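## Task

Fully insert each drive blank marked with a green sticker, pushing until it bottoms out and clicks into its latch, and leave all other blanks untouched. The rack is loose on the table; tilting it beyond a slight amount counts as failure, and it must finish in its original position.

## Robot and tools

Robot: two low-cost arms, left_arm and right_arm, each ending in a parallel two-finger gripper with a wrist camera. Cameras: cam_low (fixed, on a stand behind the arms), cam_left_wrist and cam_right_wrist, all 896x504. Calibration data for each camera may be slightly off.

Frame: all reported hand positions, orientations and offsets use the scene frame. Its origin sits at table-top height, halfway between the two nominal bases; +x points out over the table, +z up, and left_arm is on the +y side (image left/right does not match these names). Actual bases: left_arm at (-0.015, +0.310, 0) m, right_arm at (+0.044, -0.266, 0) m, both nearly unrotated. The fingers point along the gripper's own +z and open along its y. end_effector_position is the point between the pads, roughly 1 cm inside the fingertips.

Row layout (shared by execute_actions and move): one list of 14 numbers covering both arms, even if only one moves: dx, dy, dz, rx, ry, rz, opening for left_arm, then the same seven for right_arm. The six pose numbers are offsets, not poses: they are measured along scene axes from that arm's Hand target as it stood when the action or move began (rotation about the Hand target position; rx, ry, rz form one rotation vector). Scale: 1.0 equals 0.6 m or 180 degrees, range -1 to 1. Repeating the same offset in a new call moves further. Sending six zeros re-requests the current Hand target. The opening is absolute, not an offset: +1 fully open (0.094 m), -1 closed. Sending 0 there is a real command, so to keep a gripper unchanged resend its present value (see Tool commands in the result).

execute_actions(actions, cameras): actions is a list of actions; each action is up to 15 rows, one per 1/30 s step, and a shorter action repeats its last row to fill 15 steps. All rows within an action count from that action's starting Hand target. cameras lists camera names, ["all"], or []; with an empty actions list you get all images plus the scene number and task.

move(target, speed, blend, opening_speed, grip_force, blocking, cameras): drives grippers in straight lines toward one row or a list of up to 15 rows; every row in the list is an offset from the same starting Hand targets. speed is the top path speed in m/s (0.002 to 2.9, default 0.25; turning capped at twice that in rad/s), one value or one per target. blend (m) rounds corners between listed targets; 0 stops at each. opening_speed (0.2 or more, per second on the -1..1 scale) ramps finger motion. grip_force sets per-pad force limit, 10 to 50 N, and persists. blocking=false returns early while the move keeps running. A move lasts at least 0.5 s and is cut off at 10 s. Paths do not avoid obstacles or the other arm. The result adds a move: line, e.g. done, off_target, moving, held, fault, plus limits=paced (pose clipped) or limits=held (steps withheld). An arm not named in the ending finished within 10 mm and 2 degrees.

wait(seconds 0 to 10) lets time pass with commands held. stop brakes a running move. zoom_image(camera, region [x0,y0,x1,y1], at most 504x504 px) magnifies the newest image of that camera. read_manual gives licence texts only. finished_scene(scene 1 to 3) ends the current scene irreversibly; the goal must hold without the robot.

Results: per arm, end_effector_position (m) and end_effector_quat_wxyz, Hand target (last commanded pose after clipping; base for next offsets), Tool commands, grip_measured (same scale as opening; reads slightly wide when empty), grip_effort_nm (gripper motor effort, negative closing, not a pad force), joint positions, velocities (may say within noise), joint torques (include arm weight, offset and noisy). MOTOR HOT appears at 75 °C; at 90 °C an OVER-TEMPERATURE FAULT folds that arm and disables it.

Behaviour to expect: per control step the commanded orientation is clipped to 40 degrees from the measured one. Grippers often rest a few centimetres short of the target because of friction and weight; this is not contact. Resend the gap as an offset if needed. An arm blocked by an object keeps pressing until you command its target back past the gripper. Faster moves overshoot, stray and strike harder; a target set deep beyond the contact point pushes harder.

For this job: locate the stickered blanks with the cameras and zoom, approach each blank face slowly, and push just far enough to latch, then retract the target. The rack is free-standing, so push gently and straight to avoid tipping or sliding it; check afterwards that it has not moved. Avoid arm-to-arm contact, routing paths near an arm's own base, straining the wrist camera cable, slamming fixed parts, and letting anything leave the table. Holding arms outstretched or pressing against unreachable goals heats motors.

Each tool is called after "Call:" as name(argument=value, ...) on one line, values as JSON.

## Session

Call:
execute_actions(actions=[])

Scene clock: 0.00 s.
left_arm: end_effector_position=(+0.2292, +0.1235, +0.2491) grip_measured=+1.000 grip_effort_nm=n/a end_effector_quat_wxyz=(+0.500, -0.005, +0.803, -0.324) | right_arm: end_effector_position=(+0.2957, -0.2018, +0.2805) grip_measured=+1.000 grip_effort_nm=n/a end_effector_quat_wxyz=(+0.551, +0.255, +0.776, +0.170)
Joint positions: left_arm=[-0.743 0.705 0.595 -0.191 -0.189 -0.64 0.094] | right_arm=[0.681 0.638 0.781 -0.574 0.645 0.888 0.094]
Joint velocities: within noise
Joint torques (N m): no reading
Heat: left arm: 23 °C; right arm: 25 °C.
Hand target: left_arm +0.2297, +0.1246, +0.2569; +0.509, -0.006, +0.797, -0.325 | right_arm +0.2944, -0.2046, +0.2817; +0.554, +0.255, +0.775, +0.165
Tool commands: left_gripper/opening=+1.0 right_gripper/opening=+1.0

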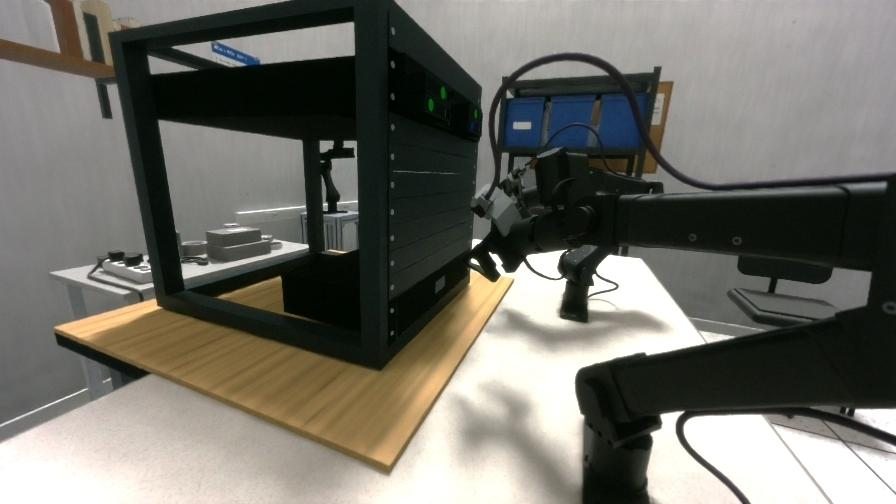

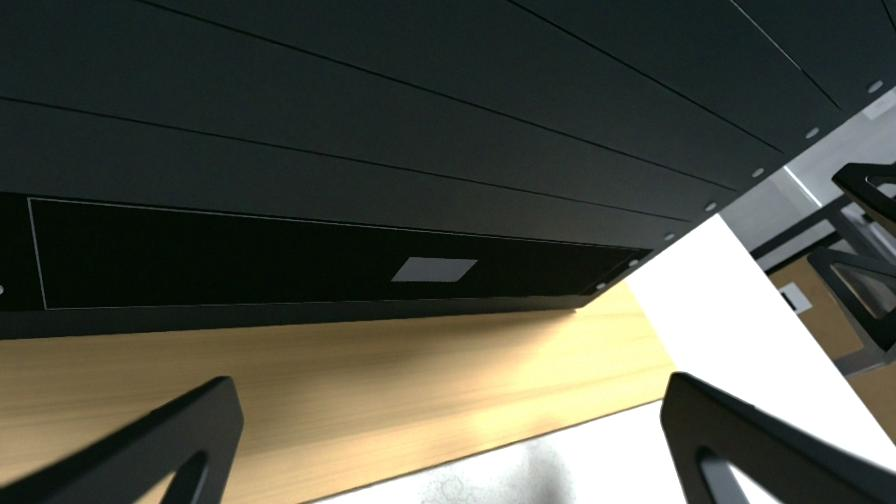

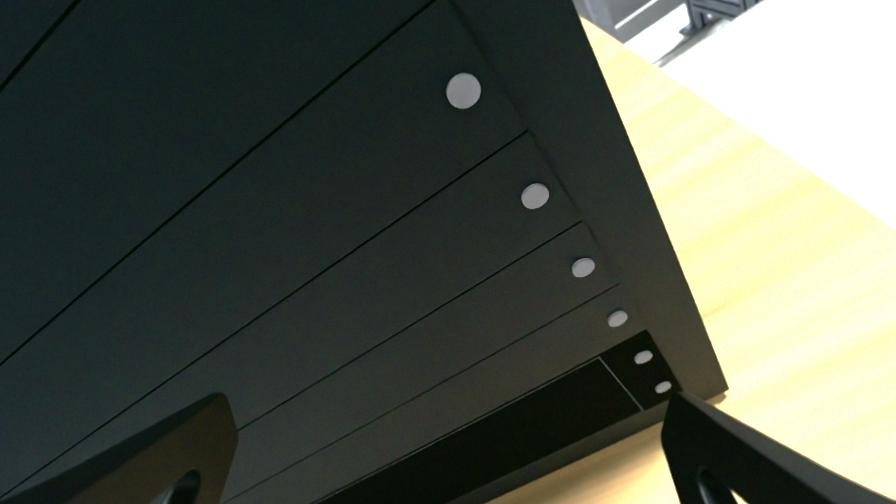

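Call:
zoom_image(camera="cam_low", region=[370, 0, 500, 160])

Call:
zoom_image(camera="cam_low", region=[340, 150, 520, 390])

Scaled by 3.150 from the camera's 896x504 image, which has a finer 1280x720 frame.

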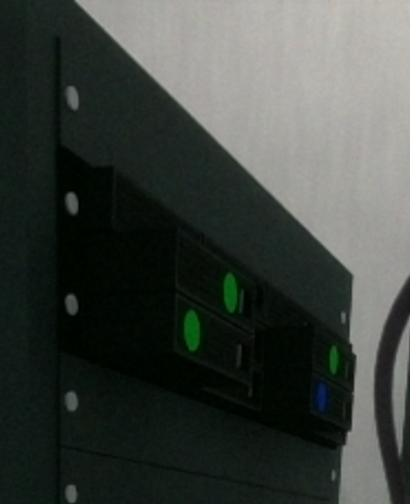

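Scaled by 2.100 from the camera's 896x504 image, which has a finer 1280x720 frame.

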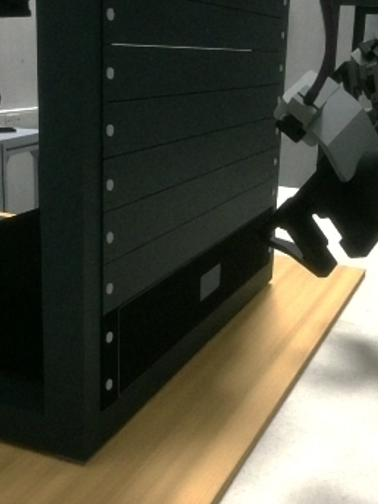

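Call:
move(target=[-0.05,-0.041,0.405,0.153,-0.133,0.1475,-1,0,0,0,0,0,0,1], cameras=["all"])

Scene clock: 6.60 s.
left_arm: end_effector_position=(+0.2007, +0.0965, +0.4952) grip_measured=-0.997 grip_effort_nm=-0.16 end_effector_quat_wxyz=(+0.702, +0.019, +0.712, +0.008) | right_arm: end_effector_position=(+0.2957, -0.2018, +0.2805) grip_measured=+1.000 grip_effort_nm=0.00 end_effector_quat_wxyz=(+0.551, +0.255, +0.776, +0.170)
Joint positions: left_arm=[-1.386 1.229 1.561 -0.418 -1.392 -0.046 0] | right_arm=[0.681 0.638 0.781 -0.574 0.645 0.888 0.094]
Joint torques (N m): left_arm=[-0.44 -3.4 5.01 1.71 -0.29 0.04] | right_arm=[-0.01 0.03 6.43 1.86 0.16 -0.06]
Heat: left arm: 23 °C; right arm: 26 °C.
Hand target: left_arm +0.1997, +0.1001, +0.5000; +0.707, +0.000, +0.707, +0.000 | right_arm +0.2944, -0.2046, +0.2817; +0.554, +0.255, +0.775, +0.165
Off the commanded pose: left_arm 0.006 m, 3 deg | right_arm 0.003 m, 1 deg.
move: off_target (left_arm)
camera_calibration:
cam_left_wrist: T_world_to_cam=[[-0.0259963, -0.998451, -0.0491901, 0.125191], [-0.449137, 0.0556263, -0.891729, 0.560214], [0.893084, -0.00108851, -0.449888, 0.13347], [0, 0, 0, 1]] pos_world=[0.135667, 0.0939794, 0.565764]

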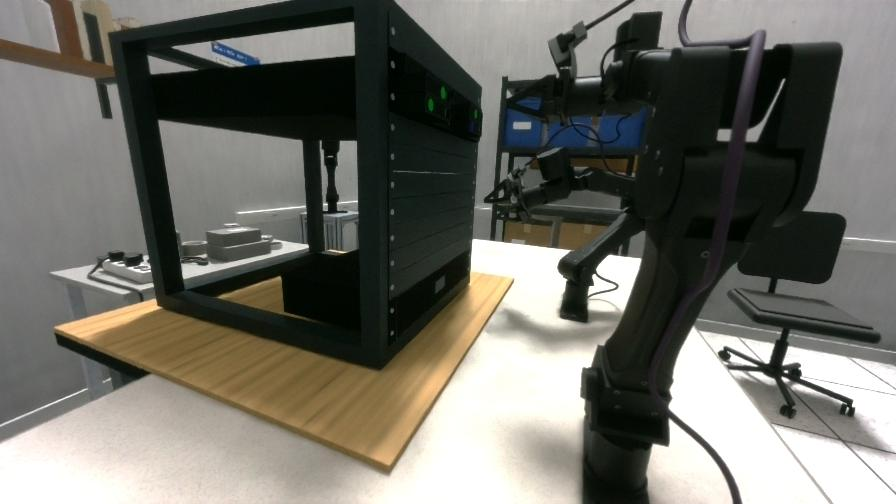

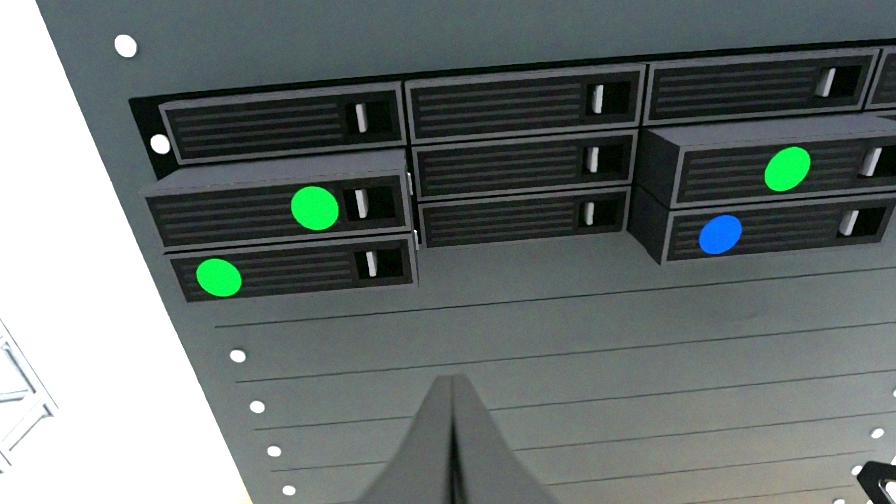

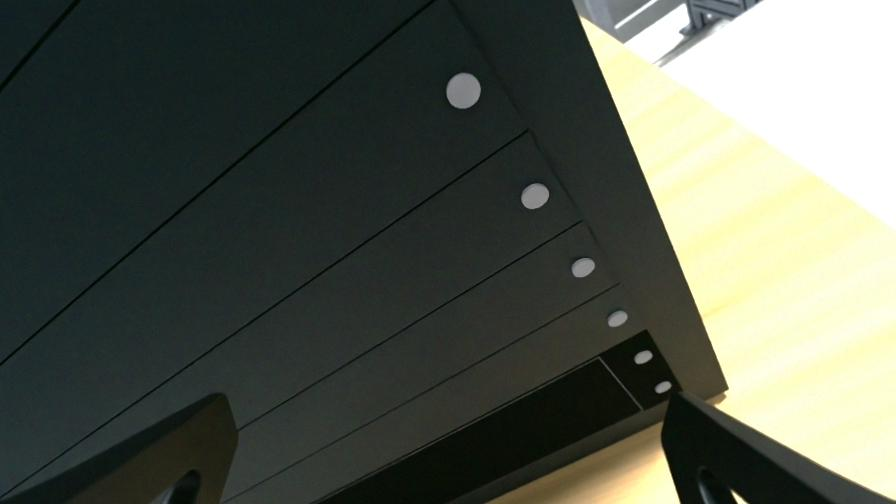

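Call:
move(target=[0.12,0.12,0.005,0.491,0.109,-0.109,-1,-0.157,0.091,0.364,-0.193,-0.101,0.041,-1], cameras=["all"])

Scene clock: 16.33 s.
left_arm: end_effector_position=(+0.2734, +0.1691, +0.5070) grip_measured=-0.997 grip_effort_nm=-0.16 end_effector_quat_wxyz=(+0.396, +0.587, +0.594, +0.382) | right_arm: end_effector_position=(+0.2021, -0.1436, +0.4972) grip_measured=-0.997 grip_effort_nm=-0.18 end_effector_quat_wxyz=(+0.700, -0.072, +0.706, +0.079)
Joint positions: left_arm=[-0.83 1.616 2.563 -1.519 -0.754 1.132 0] | right_arm=[1.777 0.959 1.624 -1.176 1.553 0.521 0]
Joint torques (N m): left_arm=[0.54 -3.59 4.33 1.13 -0.14 0.02] | right_arm=[0.92 0.35 4.55 1.16 0.48 -0.1]
Heat: left arm: 24 °C; right arm: 27 °C.
Hand target: left_arm +0.2717, +0.1721, +0.5030; +0.380, +0.596, +0.597, +0.380 | right_arm +0.2002, -0.1499, +0.5001; +0.706, +0.000, +0.708, -0.001
Off the commanded pose: left_arm 0.005 m, 2 deg | right_arm 0.007 m, 12 deg.
joint sent to its limit (left arm) — joint 4 (wrist pitch), lower limit. The joint targets still meet the commanded pose.
joint sent to its limit (right arm) — joint 5 (wrist yaw), upper limit. The joint targets are off in orientation, not in position.
move: off_target (right_arm)
camera_calibration:
cam_left_wrist: T_world_to_cam=[[-0.403696, -0.00781484, -0.91486, 0.574821], [-0.393239, 0.904364, 0.165798, -0.0955597], [0.82607, 0.426691, -0.368161, -0.0215092], [0, 0, 0, 1]] pos_world=[0.212243, 0.100091, 0.533805]
cam_right_wrist: T_world_to_cam=[[0.227173, -0.97337, -0.0307063, -0.171232], [-0.432678, -0.0726338, -0.898618, 0.561703], [0.872457, 0.217428, -0.437657, 0.163107], [0, 0, 0, 1]] pos_world=[0.139632, -0.161337, 0.570883]

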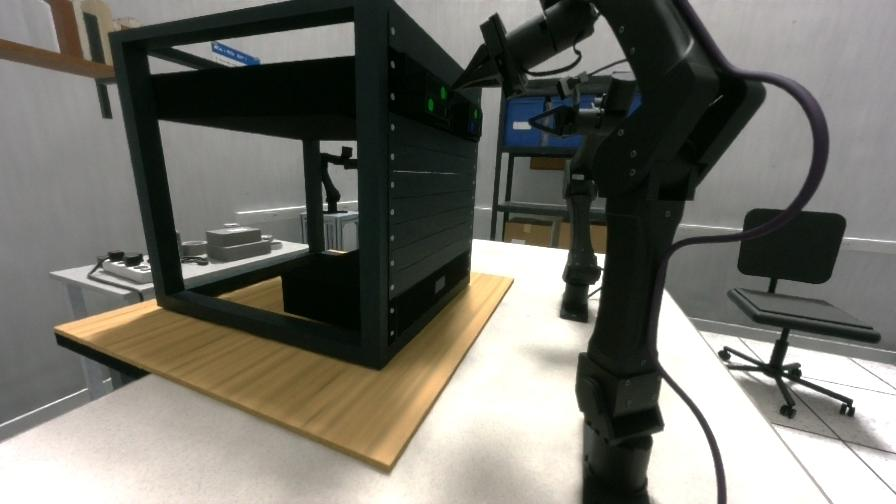

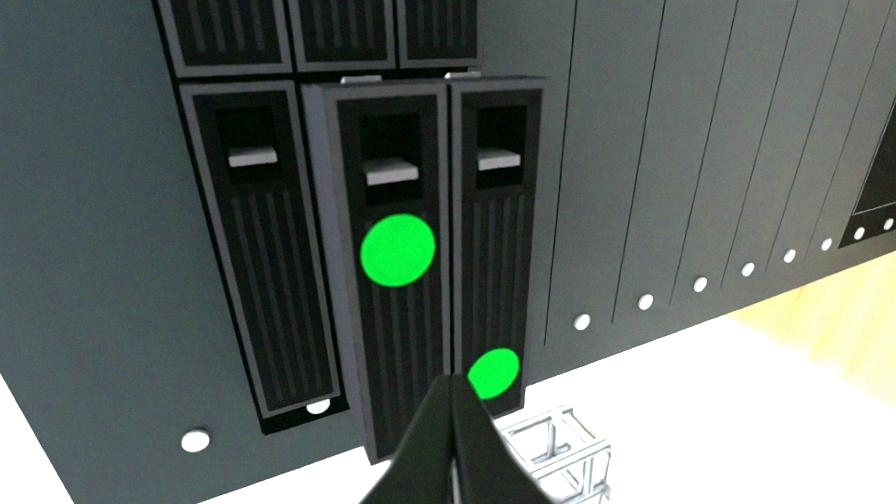

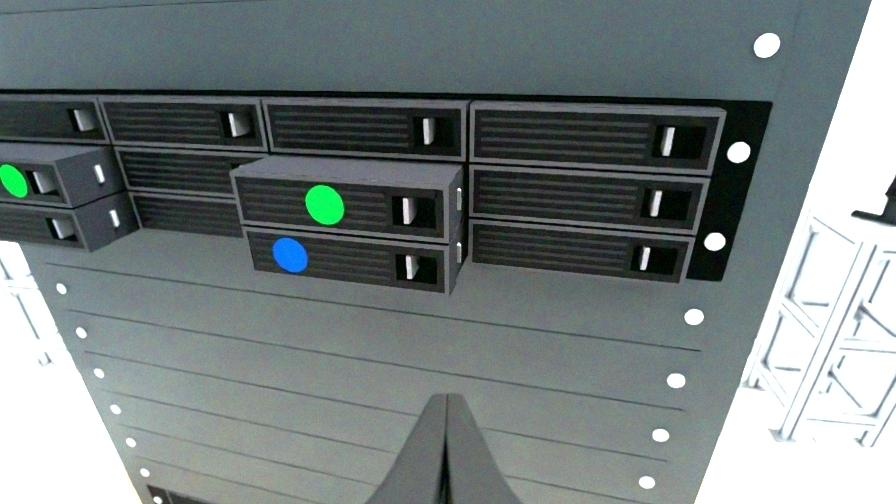

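Call:
move(target=[0.111,0.004,-0.006,0,0,0,-1,0,0,0,0,0,0,-1], speed=0.05, cameras=["all"])

Scene clock: 19.47 s.
left_arm: end_effector_position=(+0.3321, +0.1781, +0.4904) grip_measured=-0.997 grip_effort_nm=-0.16 end_effector_quat_wxyz=(+0.360, +0.607, +0.599, +0.379) | right_arm: end_effector_position=(+0.2021, -0.1436, +0.4972) grip_measured=-0.997 grip_effort_nm=-0.18 end_effector_quat_wxyz=(+0.700, -0.073, +0.706, +0.078)
Joint positions: left_arm=[-0.608 1.779 2.717 -1.507 -0.568 1.272 0] | right_arm=[1.777 0.959 1.624 -1.176 1.553 0.518 0]
Joint torques (N m): left_arm=[0.51 -4.83 5 1.96 -0.07 0.05] | right_arm=[0.92 0.29 4.46 1.2 0.48 -0.1]
Heat: left arm: 24 °C; right arm: 27 °C.
Hand target: left_arm +0.3383, +0.1744, +0.4994; +0.380, +0.596, +0.597, +0.380 | right_arm +0.2002, -0.1499, +0.5001; +0.706, +0.000, +0.708, -0.001
Off the commanded pose: left_arm 0.012 m, 3 deg | right_arm 0.007 m, 12 deg.
joint sent to its limit (right arm) — joint 5 (wrist yaw), upper limit. The joint targets are off in orientation, not in position.
move: off_target (left_arm, right_arm)
camera_calibration:
cam_left_wrist: T_world_to_cam=[[-0.462509, 0.0344815, -0.885944, 0.581158], [-0.385809, 0.89185, 0.236124, -0.112561], [0.798271, 0.451015, -0.399186, -0.0597881], [0, 0, 0, 1]] pos_world=[0.273091, 0.107313, 0.517585]
cam_right_wrist: T_world_to_cam=[[0.227252, -0.973442, -0.0276786, -0.172763], [-0.432117, -0.0753264, -0.898666, 0.561194], [0.872715, 0.216184, -0.437759, 0.162975], [0, 0, 0, 1]] pos_world=[0.139532, -0.161135, 0.570888]

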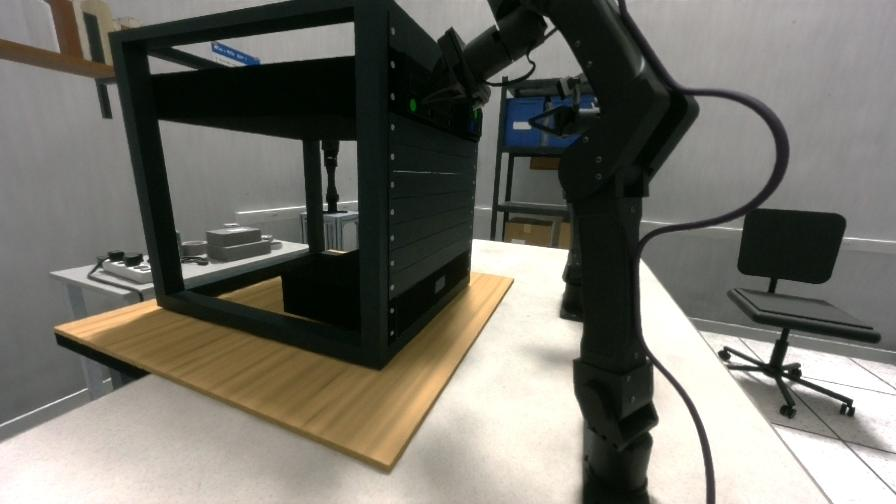

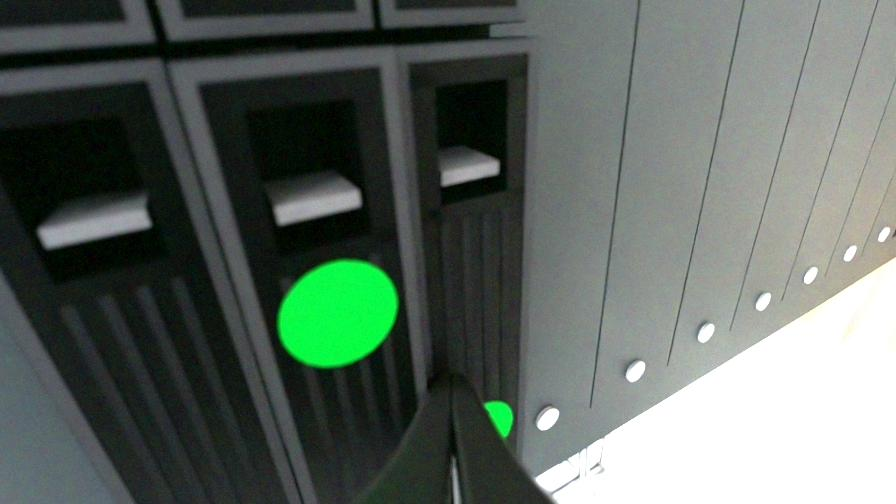

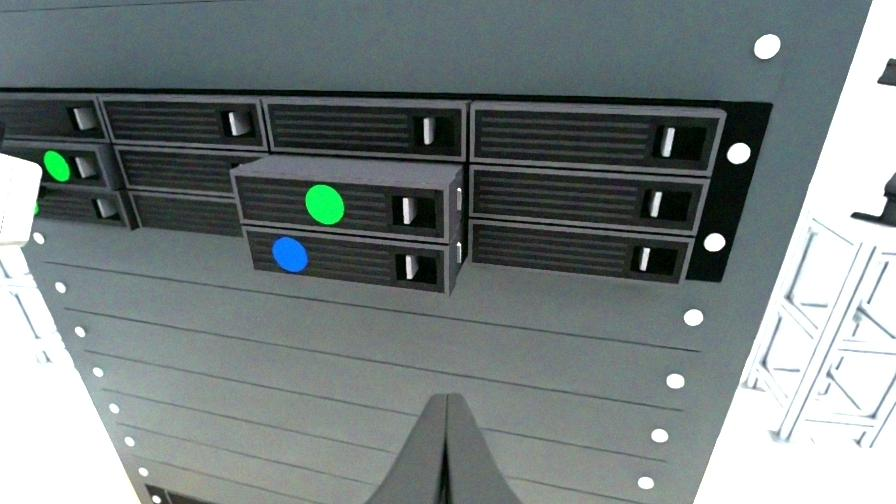

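Call:
zoom_image(camera="cam_right_wrist", region=[0, 80, 250, 260])

Call:
zoom_image(camera="cam_low", region=[370, 0, 500, 160])

Call:
zoom_image(camera="cam_left_wrist", region=[0, 0, 600, 504])

Scaled by 2.016 from the camera's 896x504 image, which has a finer 1280x720 frame.

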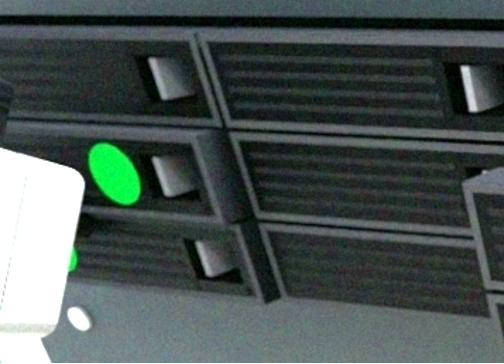

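Scaled by 3.150 from the camera's 896x504 image, which has a finer 1280x720 frame.

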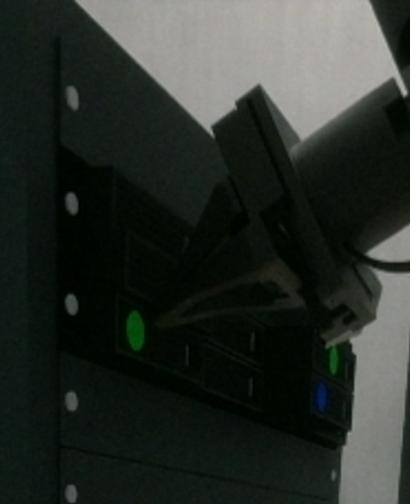

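Region (0, 0, 600, 504) is 600x504 pixels. A region can be at most 504 by 504 pixels.

Call:
move(target=[0.02,-0.006,0.005,0,0,0,-1,0,0,0,0,0,0,-1], speed=0.03, cameras=["all"])

Call:
zoom_image(camera="cam_right_wrist", region=[0, 80, 250, 260])

Scene clock: 22.00 s.
left_arm: end_effector_position=(+0.3369, +0.1794, +0.4902) grip_measured=-0.997 grip_effort_nm=-0.15 end_effector_quat_wxyz=(+0.355, +0.610, +0.597, +0.380) | right_arm: end_effector_position=(+0.2021, -0.1436, +0.4972) grip_measured=-0.997 grip_effort_nm=-0.18 end_effector_quat_wxyz=(+0.700, -0.073, +0.706, +0.078)
Joint positions: left_arm=[-0.592 1.849 2.847 -1.568 -0.557 1.289 0] | right_arm=[1.777 0.959 1.624 -1.176 1.553 0.518 0]
Joint torques (N m): left_arm=[0.62 -4.51 4.31 2.33 -0.05 0.05] | right_arm=[0.92 0.29 4.46 1.2 0.48 -0.1]
Heat: left arm: 25 °C; right arm: 27 °C.
Hand target: left_arm +0.3504, +0.1709, +0.5024; +0.380, +0.596, +0.597, +0.380 | right_arm +0.2002, -0.1499, +0.5001; +0.706, +0.000, +0.708, -0.001
Off the commanded pose: left_arm 0.020 m, 3 deg | right_arm 0.007 m, 12 deg.
elbow stopped short (left arm): the move would have taken joint 3 (elbow) straighter than the controller allows.
joint read past its limit (left arm) — joint 4 (wrist pitch), lower limit.
joint sent to its limit (right arm) — joint 5 (wrist yaw), upper limit. The joint targets are off in orientation, not in position.
move: off_target (left_arm, right_arm)
camera_calibration:
cam_left_wrist: T_world_to_cam=[[-0.467291, 0.0454664, -0.882933, 0.581367], [-0.383146, 0.889608, 0.24859, -0.118442], [0.796767, 0.454456, -0.398286, -0.0648893], [0, 0, 0, 1]] pos_world=[0.277989, 0.108423, 0.516908]
cam_right_wrist: T_world_to_cam=[[0.227252, -0.973442, -0.0276786, -0.172763], [-0.432117, -0.0753264, -0.898666, 0.561194], [0.872715, 0.216184, -0.437759, 0.162975], [0, 0, 0, 1]] pos_world=[0.139532, -0.161135, 0.570888]

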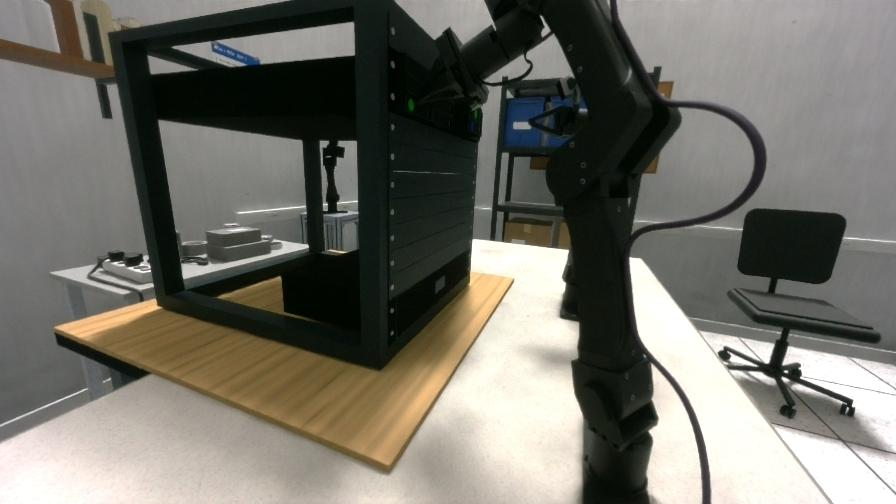

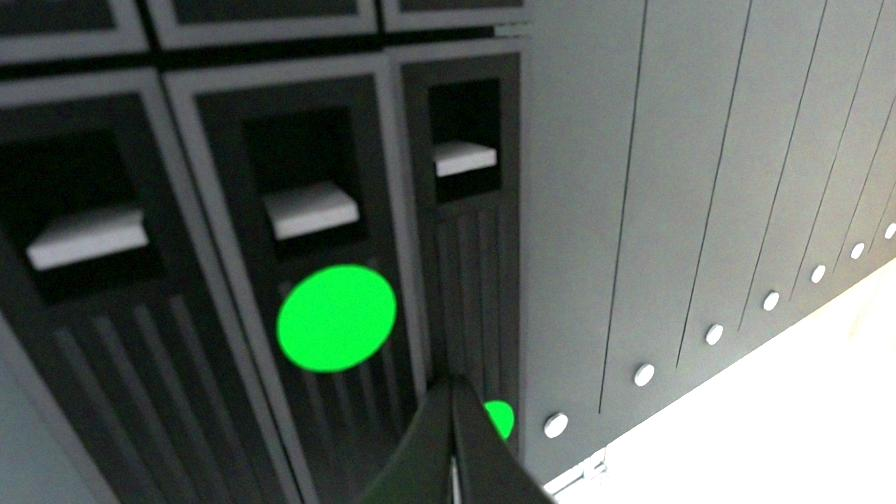

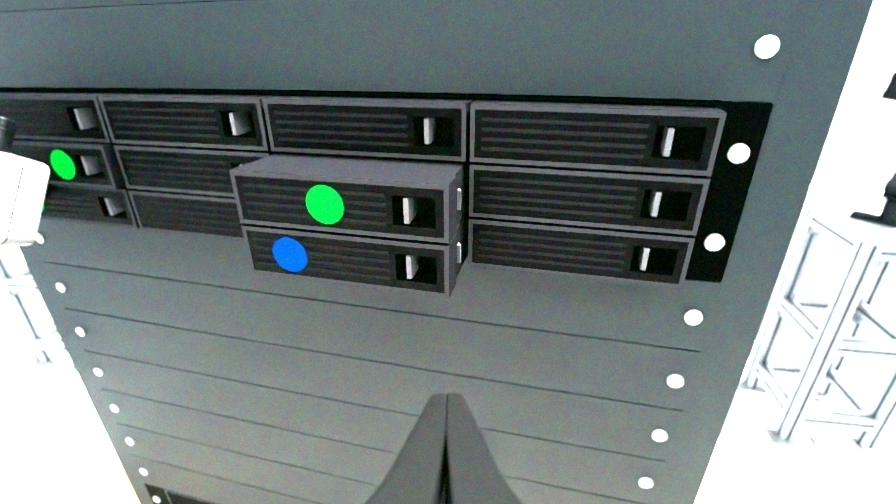

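Scaled by 2.016 from the camera's 896x504 image, which has a finer 1280x720 frame.

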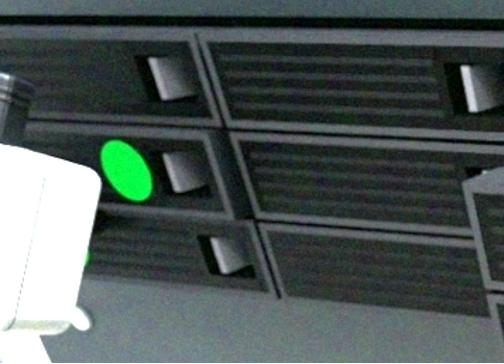

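Call:
move(target=[[-0.06,0.002,0.002,0,-0.139,0,-1,0,0,0,0,0,0,-1],[-0.002,0.002,0.002,0,-0.139,0,-1,0,0,0,0,0,0,-1]], speed=[0.08,0.03], cameras=["all"])

Call:
zoom_image(camera="cam_right_wrist", region=[0, 80, 250, 260])

Scene clock: 29.20 s.
left_arm: end_effector_position=(+0.3359, +0.1730, +0.4872) grip_measured=-0.997 grip_effort_nm=-0.16 end_effector_quat_wxyz=(+0.477, +0.522, +0.503, +0.497) | right_arm: end_effector_position=(+0.2021, -0.1436, +0.4972) grip_measured=-0.997 grip_effort_nm=-0.18 end_effector_quat_wxyz=(+0.700, -0.073, +0.706, +0.078)
Joint positions: left_arm=[-0.658 1.241 1.554 -0.379 -0.68 1.569 0] | right_arm=[1.777 0.959 1.624 -1.176 1.553 0.518 0]
Joint torques (N m): left_arm=[3.06 -0.9 7.98 2.45 0.23 0.02] | right_arm=[0.94 0.29 4.44 1.2 0.48 -0.1]
Heat: left arm: 27 °C; right arm: 27 °C.
Hand target: left_arm +0.3491, +0.1721, +0.5036; +0.500, +0.499, +0.500, +0.500 | right_arm +0.2002, -0.1499, +0.5001; +0.706, +0.000, +0.708, -0.001
Off the commanded pose: left_arm 0.021 m, 4 deg | right_arm 0.007 m, 12 deg.
joint sent to its limit (right arm) — joint 5 (wrist yaw), upper limit. The joint targets are off in orientation, not in position.
move: off_target (left_arm, right_arm)
camera_calibration:
cam_left_wrist: T_world_to_cam=[[-0.0606463, 0.050848, -0.996863, 0.496616], [-0.434057, 0.897987, 0.0722113, -0.0108625], [0.898842, 0.437075, -0.0323886, -0.271939], [0, 0, 0, 1]] pos_world=[0.269833, 0.10336, 0.487035]
cam_right_wrist: T_world_to_cam=[[0.227252, -0.973442, -0.0276786, -0.172763], [-0.432117, -0.0753264, -0.898666, 0.561194], [0.872715, 0.216184, -0.437759, 0.162975], [0, 0, 0, 1]] pos_world=[0.139532, -0.161135, 0.570888]

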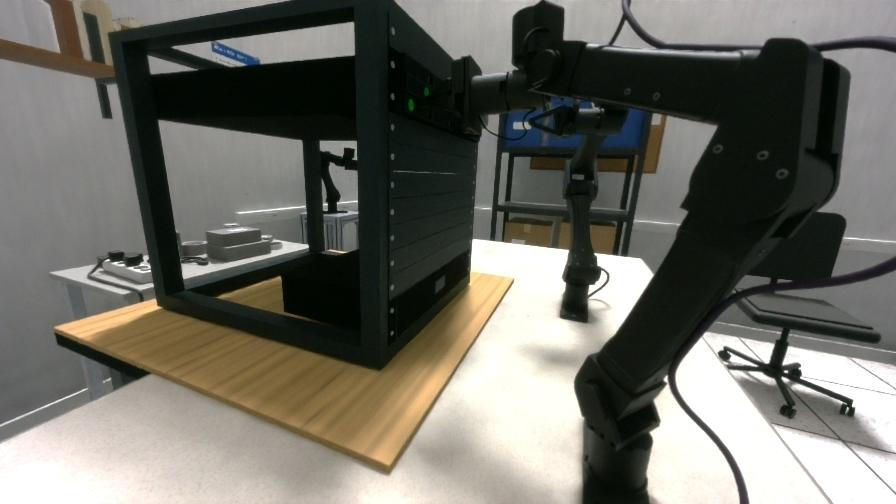

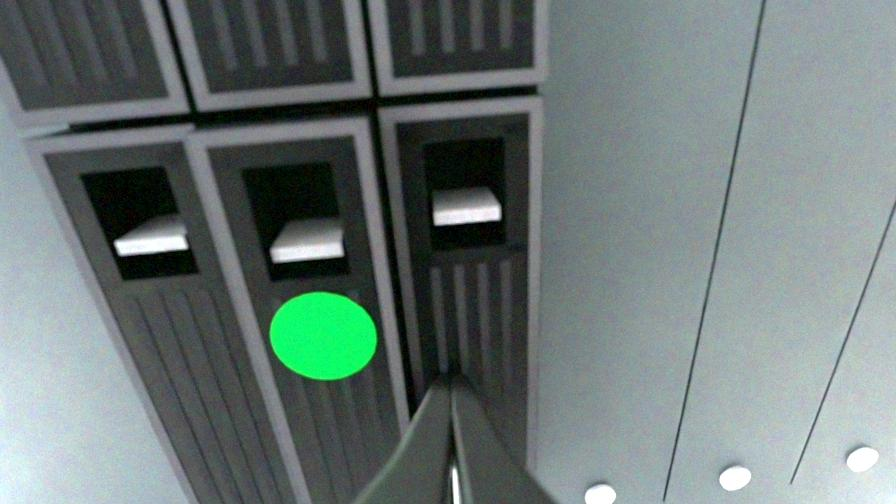

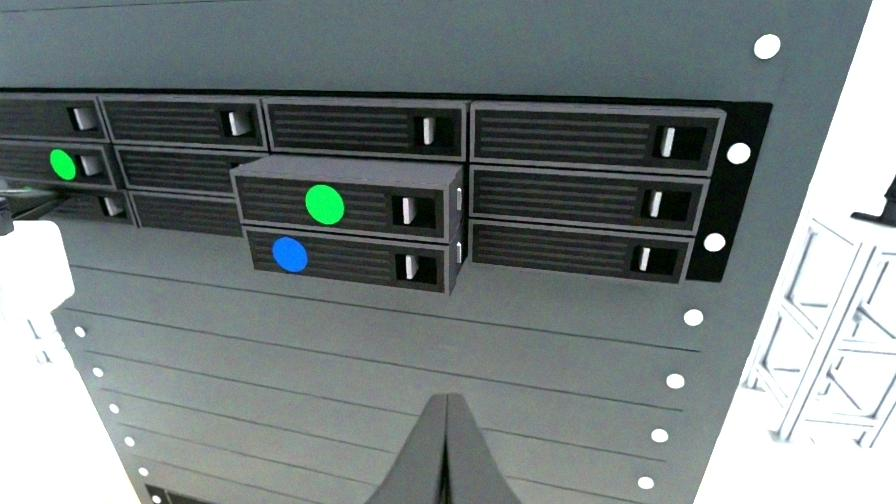

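Scaled by 2.016 from the camera's 896x504 image, which has a finer 1280x720 frame.

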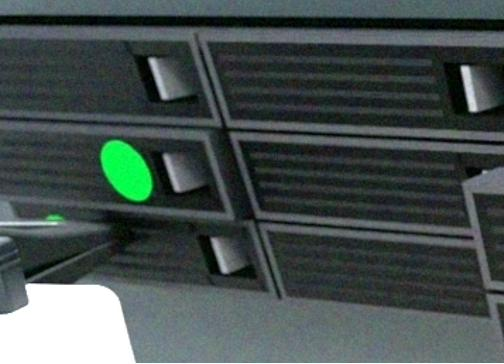

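Call:
move(target=[[-0.045,0.0,0.022,0,0,0,-1,0,0,0,0,0,0,-1],[-0.01,0.0,0.022,0,0,0,-1,0,0,0,0,0,0,-1]], speed=[0.08,0.03], cameras=["all"])

Call:
zoom_image(camera="cam_right_wrist", region=[0, 80, 250, 260])

Scene clock: 32.13 s.
left_arm: end_effector_position=(+0.3352, +0.1703, +0.5050) grip_measured=-0.997 grip_effort_nm=-0.16 end_effector_quat_wxyz=(+0.489, +0.513, +0.500, +0.498) | right_arm: end_effector_position=(+0.2021, -0.1436, +0.4972) grip_measured=-0.997 grip_effort_nm=-0.18 end_effector_quat_wxyz=(+0.700, -0.073, +0.706, +0.078)
Joint positions: left_arm=[-0.667 1.266 1.623 -0.392 -0.686 1.571 0] | right_arm=[1.777 0.959 1.624 -1.176 1.553 0.518 0]
Joint torques (N m): left_arm=[2.44 -1.74 8.25 1.95 0.14 0.01] | right_arm=[0.94 0.29 4.46 1.2 0.48 -0.1]
Heat: left arm: 27 °C; right arm: 27 °C.
Hand target: left_arm +0.3431, +0.1720, +0.5168; +0.500, +0.500, +0.500, +0.500 | right_arm +0.2002, -0.1499, +0.5001; +0.706, +0.000, +0.708, -0.001
Off the commanded pose: left_arm 0.014 m, 2 deg | right_arm 0.007 m, 12 deg.
joint sent to its limit (right arm) — joint 5 (wrist yaw), upper limit. The joint targets are off in orientation, not in position.
move: off_target (left_arm, right_arm)
camera_calibration:
cam_left_wrist: T_world_to_cam=[[-0.036514, 0.0332908, -0.998778, 0.510227], [-0.43239, 0.900521, 0.0458234, 0.00237851], [0.900947, 0.433535, -0.018487, -0.276721], [0, 0, 0, 1]] pos_world=[0.26897, 0.100841, 0.50438]
cam_right_wrist: T_world_to_cam=[[0.227252, -0.973442, -0.0276786, -0.172763], [-0.432117, -0.0753264, -0.898666, 0.561194], [0.872715, 0.216184, -0.437759, 0.162975], [0, 0, 0, 1]] pos_world=[0.139532, -0.161135, 0.570888]

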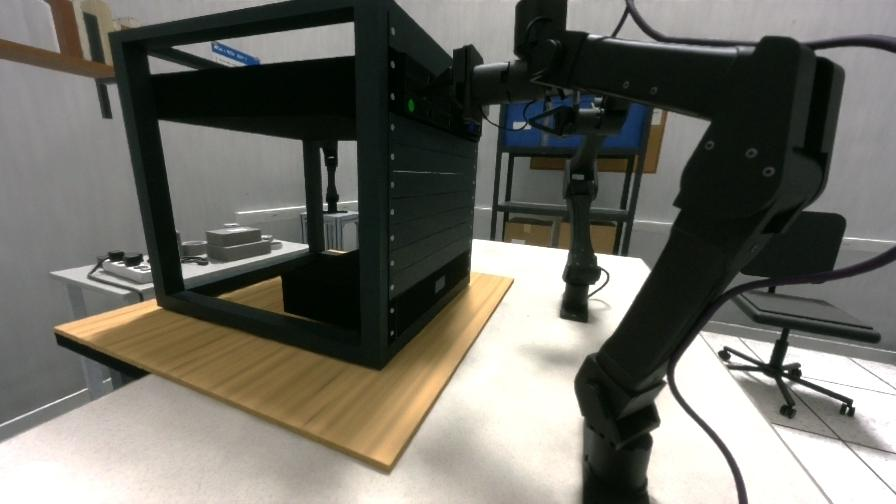

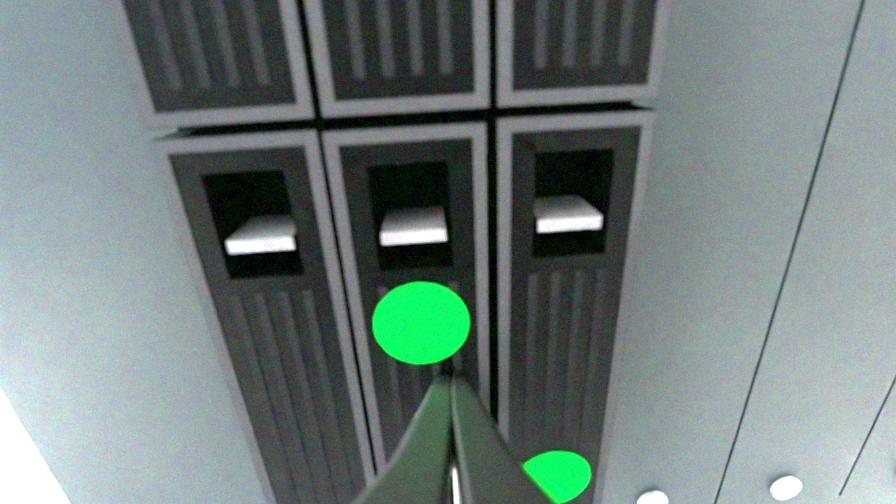

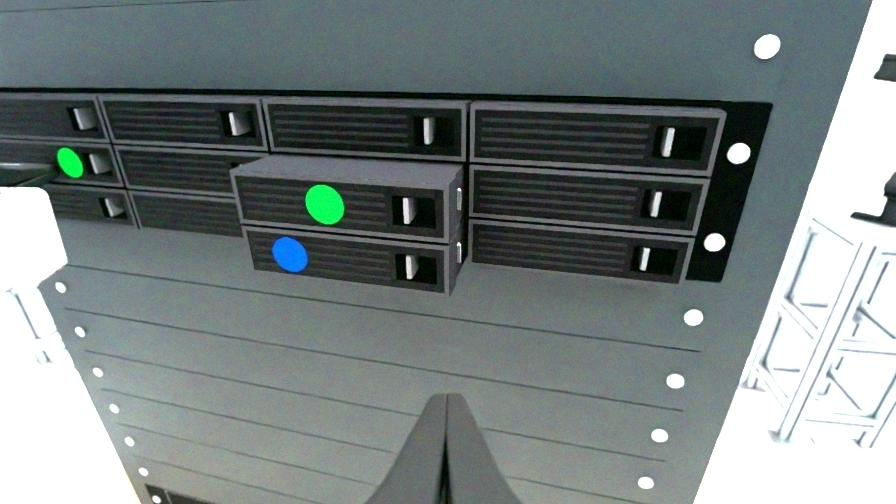

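Scaled by 2.016 from the camera's 896x504 image, which has a finer 1280x720 frame.

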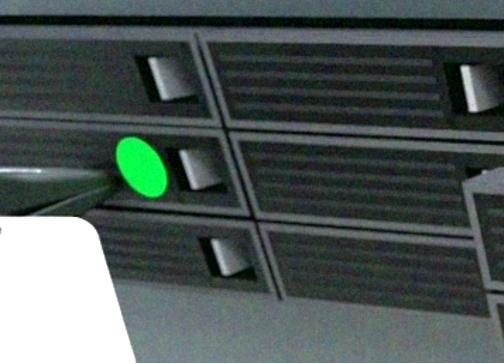

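Call:
move(target=[0.02,0.0,0.002,0,0,0,-1,0,0,0,0,0,0,-1], speed=0.03, cameras=["all"])

Call:
zoom_image(camera="cam_right_wrist", region=[0, 80, 250, 260])

Scene clock: 33.63 s.
left_arm: end_effector_position=(+0.3361, +0.1704, +0.5051) grip_measured=-0.997 grip_effort_nm=-0.15 end_effector_quat_wxyz=(+0.487, +0.526, +0.496, +0.491) | right_arm: end_effector_position=(+0.2021, -0.1436, +0.4972) grip_measured=-0.997 grip_effort_nm=-0.18 end_effector_quat_wxyz=(+0.700, -0.073, +0.706, +0.078)
Joint positions: left_arm=[-0.651 1.271 1.649 -0.433 -0.648 1.571 0] | right_arm=[1.777 0.959 1.624 -1.176 1.553 0.518 0]
Joint torques (N m): left_arm=[3.86 0.27 7.82 2.49 0.11 0.01] | right_arm=[0.94 0.31 4.45 1.2 0.48 -0.11]
Heat: left arm: 27 °C; right arm: 27 °C.
Hand target: left_arm +0.3551, +0.1720, +0.5179; +0.500, +0.500, +0.500, +0.500 | right_arm +0.2002, -0.1499, +0.5001; +0.706, +0.000, +0.708, -0.001
Off the commanded pose: left_arm 0.023 m, 4 deg | right_arm 0.007 m, 12 deg.
joint sent to its limit (right arm) — joint 5 (wrist yaw), upper limit. The joint targets are off in orientation, not in position.
move: off_target (left_arm, right_arm)
camera_calibration:
cam_left_wrist: T_world_to_cam=[[-0.0528395, 0.045973, -0.997544, 0.513047], [-0.411999, 0.908954, 0.0637136, -0.0147053], [0.909651, 0.414353, -0.0290879, -0.271772], [0, 0, 0, 1]] pos_world=[0.268269, 0.10239, 0.504818]
cam_right_wrist: T_world_to_cam=[[0.227252, -0.973442, -0.0276786, -0.172763], [-0.432117, -0.0753264, -0.898666, 0.561194], [0.872715, 0.216184, -0.437759, 0.162975], [0, 0, 0, 1]] pos_world=[0.139532, -0.161135, 0.570888]

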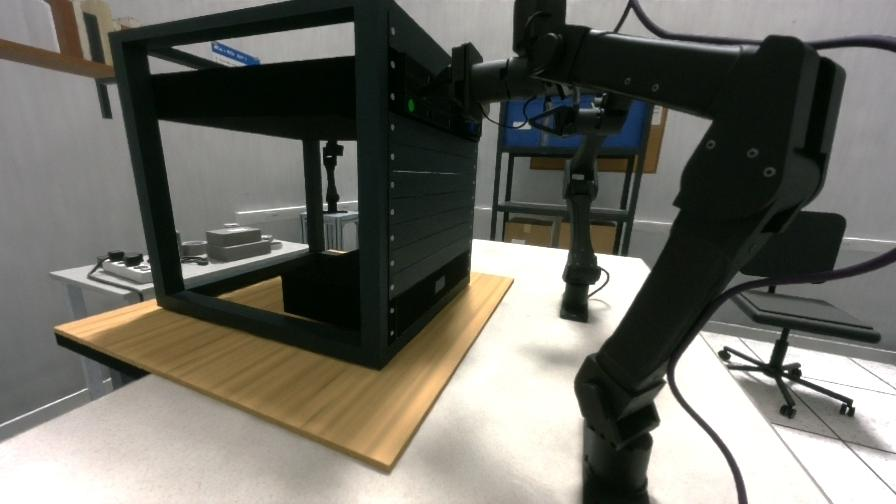

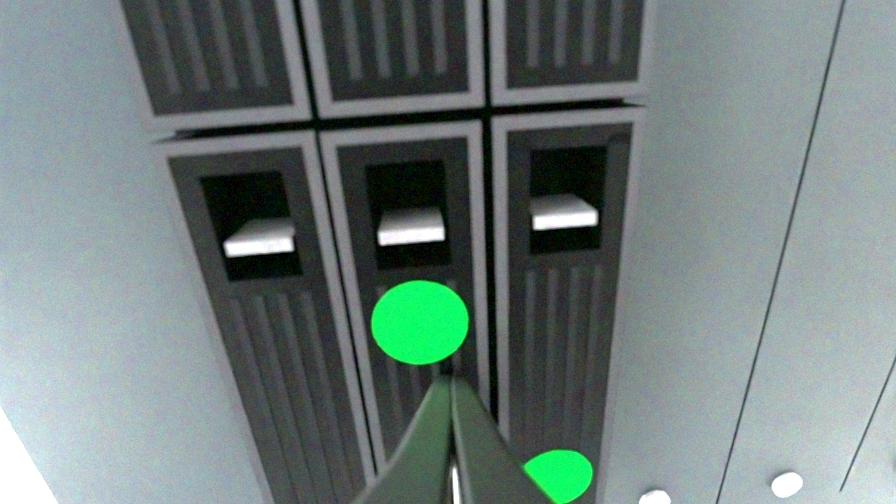

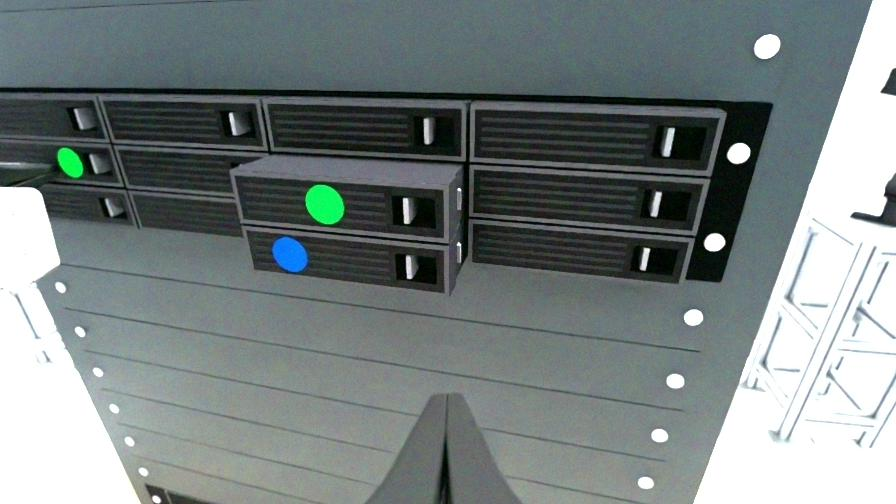

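Scaled by 2.016 from the camera's 896x504 image, which has a finer 1280x720 frame.

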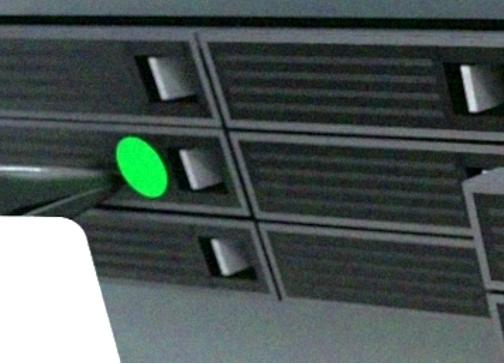

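Call:
move(target=[-0.15,0.07,-0.01,0,0,0,-1,0.12,0.15,0.018,0.498,0.052,-0.052,-1], speed=0.2, cameras=["all"])

Scene clock: 40.67 s.
left_arm: end_effector_position=(+0.2680, +0.2120, +0.5205) grip_measured=-0.997 grip_effort_nm=-0.15 end_effector_quat_wxyz=(+0.513, +0.488, +0.499, +0.499) | right_arm: end_effector_position=(+0.2711, -0.0553, +0.5129) grip_measured=-0.997 grip_effort_nm=-0.18 end_effector_quat_wxyz=(+0.441, +0.533, +0.545, +0.473)
Joint positions: left_arm=[-0.743 1.028 1.52 -0.456 -0.762 1.571 0] | right_arm=[1.333 1.452 2.105 -1.173 1.237 2.09 0]
Joint torques (N m): left_arm=[-0.66 -2 4.15 1.26 -0.16 0.02] | right_arm=[-0.96 -3.64 5.85 1.02 0.23 0.06]
Heat: left arm: 28 °C; right arm: 27 °C.
Hand target: left_arm +0.2652, +0.2140, +0.5119; +0.500, +0.500, +0.500, +0.500 | right_arm +0.2723, -0.0600, +0.5109; +0.445, +0.549, +0.550, +0.445
Off the commanded pose: left_arm 0.009 m, 2 deg | right_arm 0.005 m, 4 deg.
joint sent to its limit (right arm) — joint 6 (wrist roll), upper limit. The joint targets are off in orientation, not in position.
move: off_target (right_arm)
camera_calibration:
cam_left_wrist: T_world_to_cam=[[0.0161248, -0.0136204, -0.999777, 0.518225], [-0.43316, 0.901111, -0.0192624, -0.0309833], [0.901173, 0.433374, 0.00863043, -0.248038], [0, 0, 0, 1]] pos_world=[0.201748, 0.142471, 0.519654]
cam_right_wrist: T_world_to_cam=[[-0.149267, 0.0370712, -0.988102, 0.548478], [-0.460731, 0.881581, 0.102675, 0.158966], [0.874898, 0.470575, -0.114512, -0.061712], [0, 0, 0, 1]] pos_world=[0.209102, -0.131434, 0.518564]

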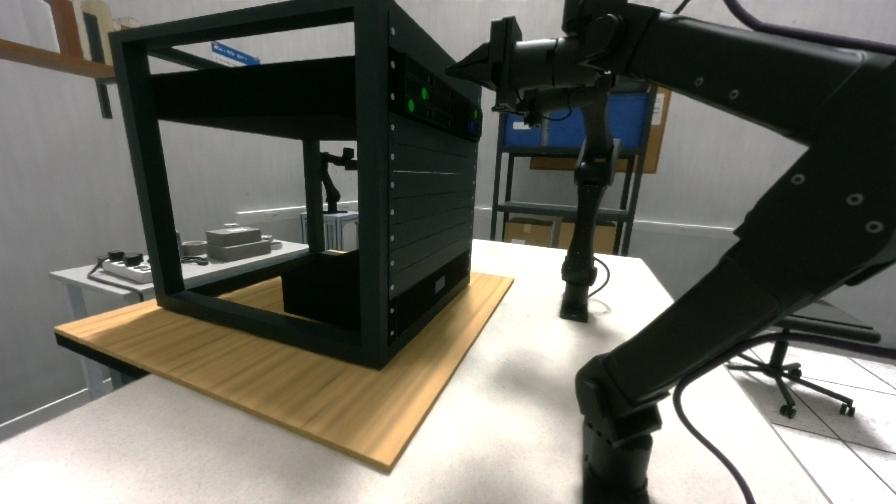

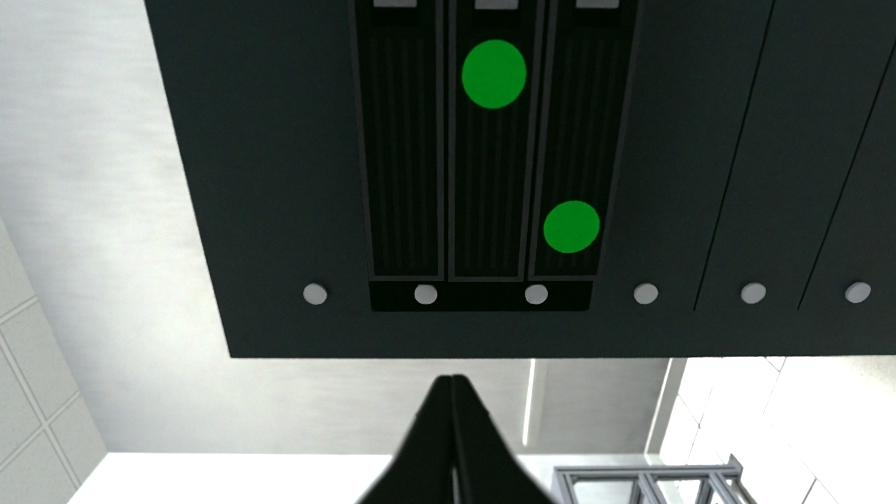

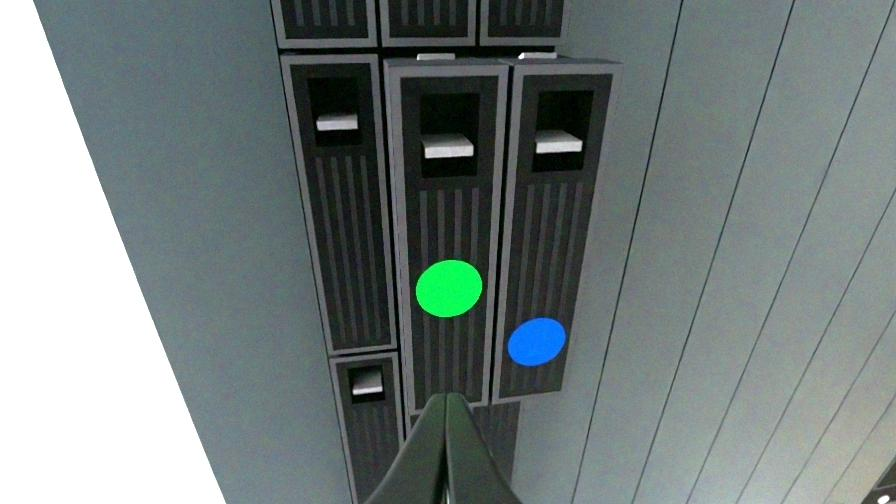

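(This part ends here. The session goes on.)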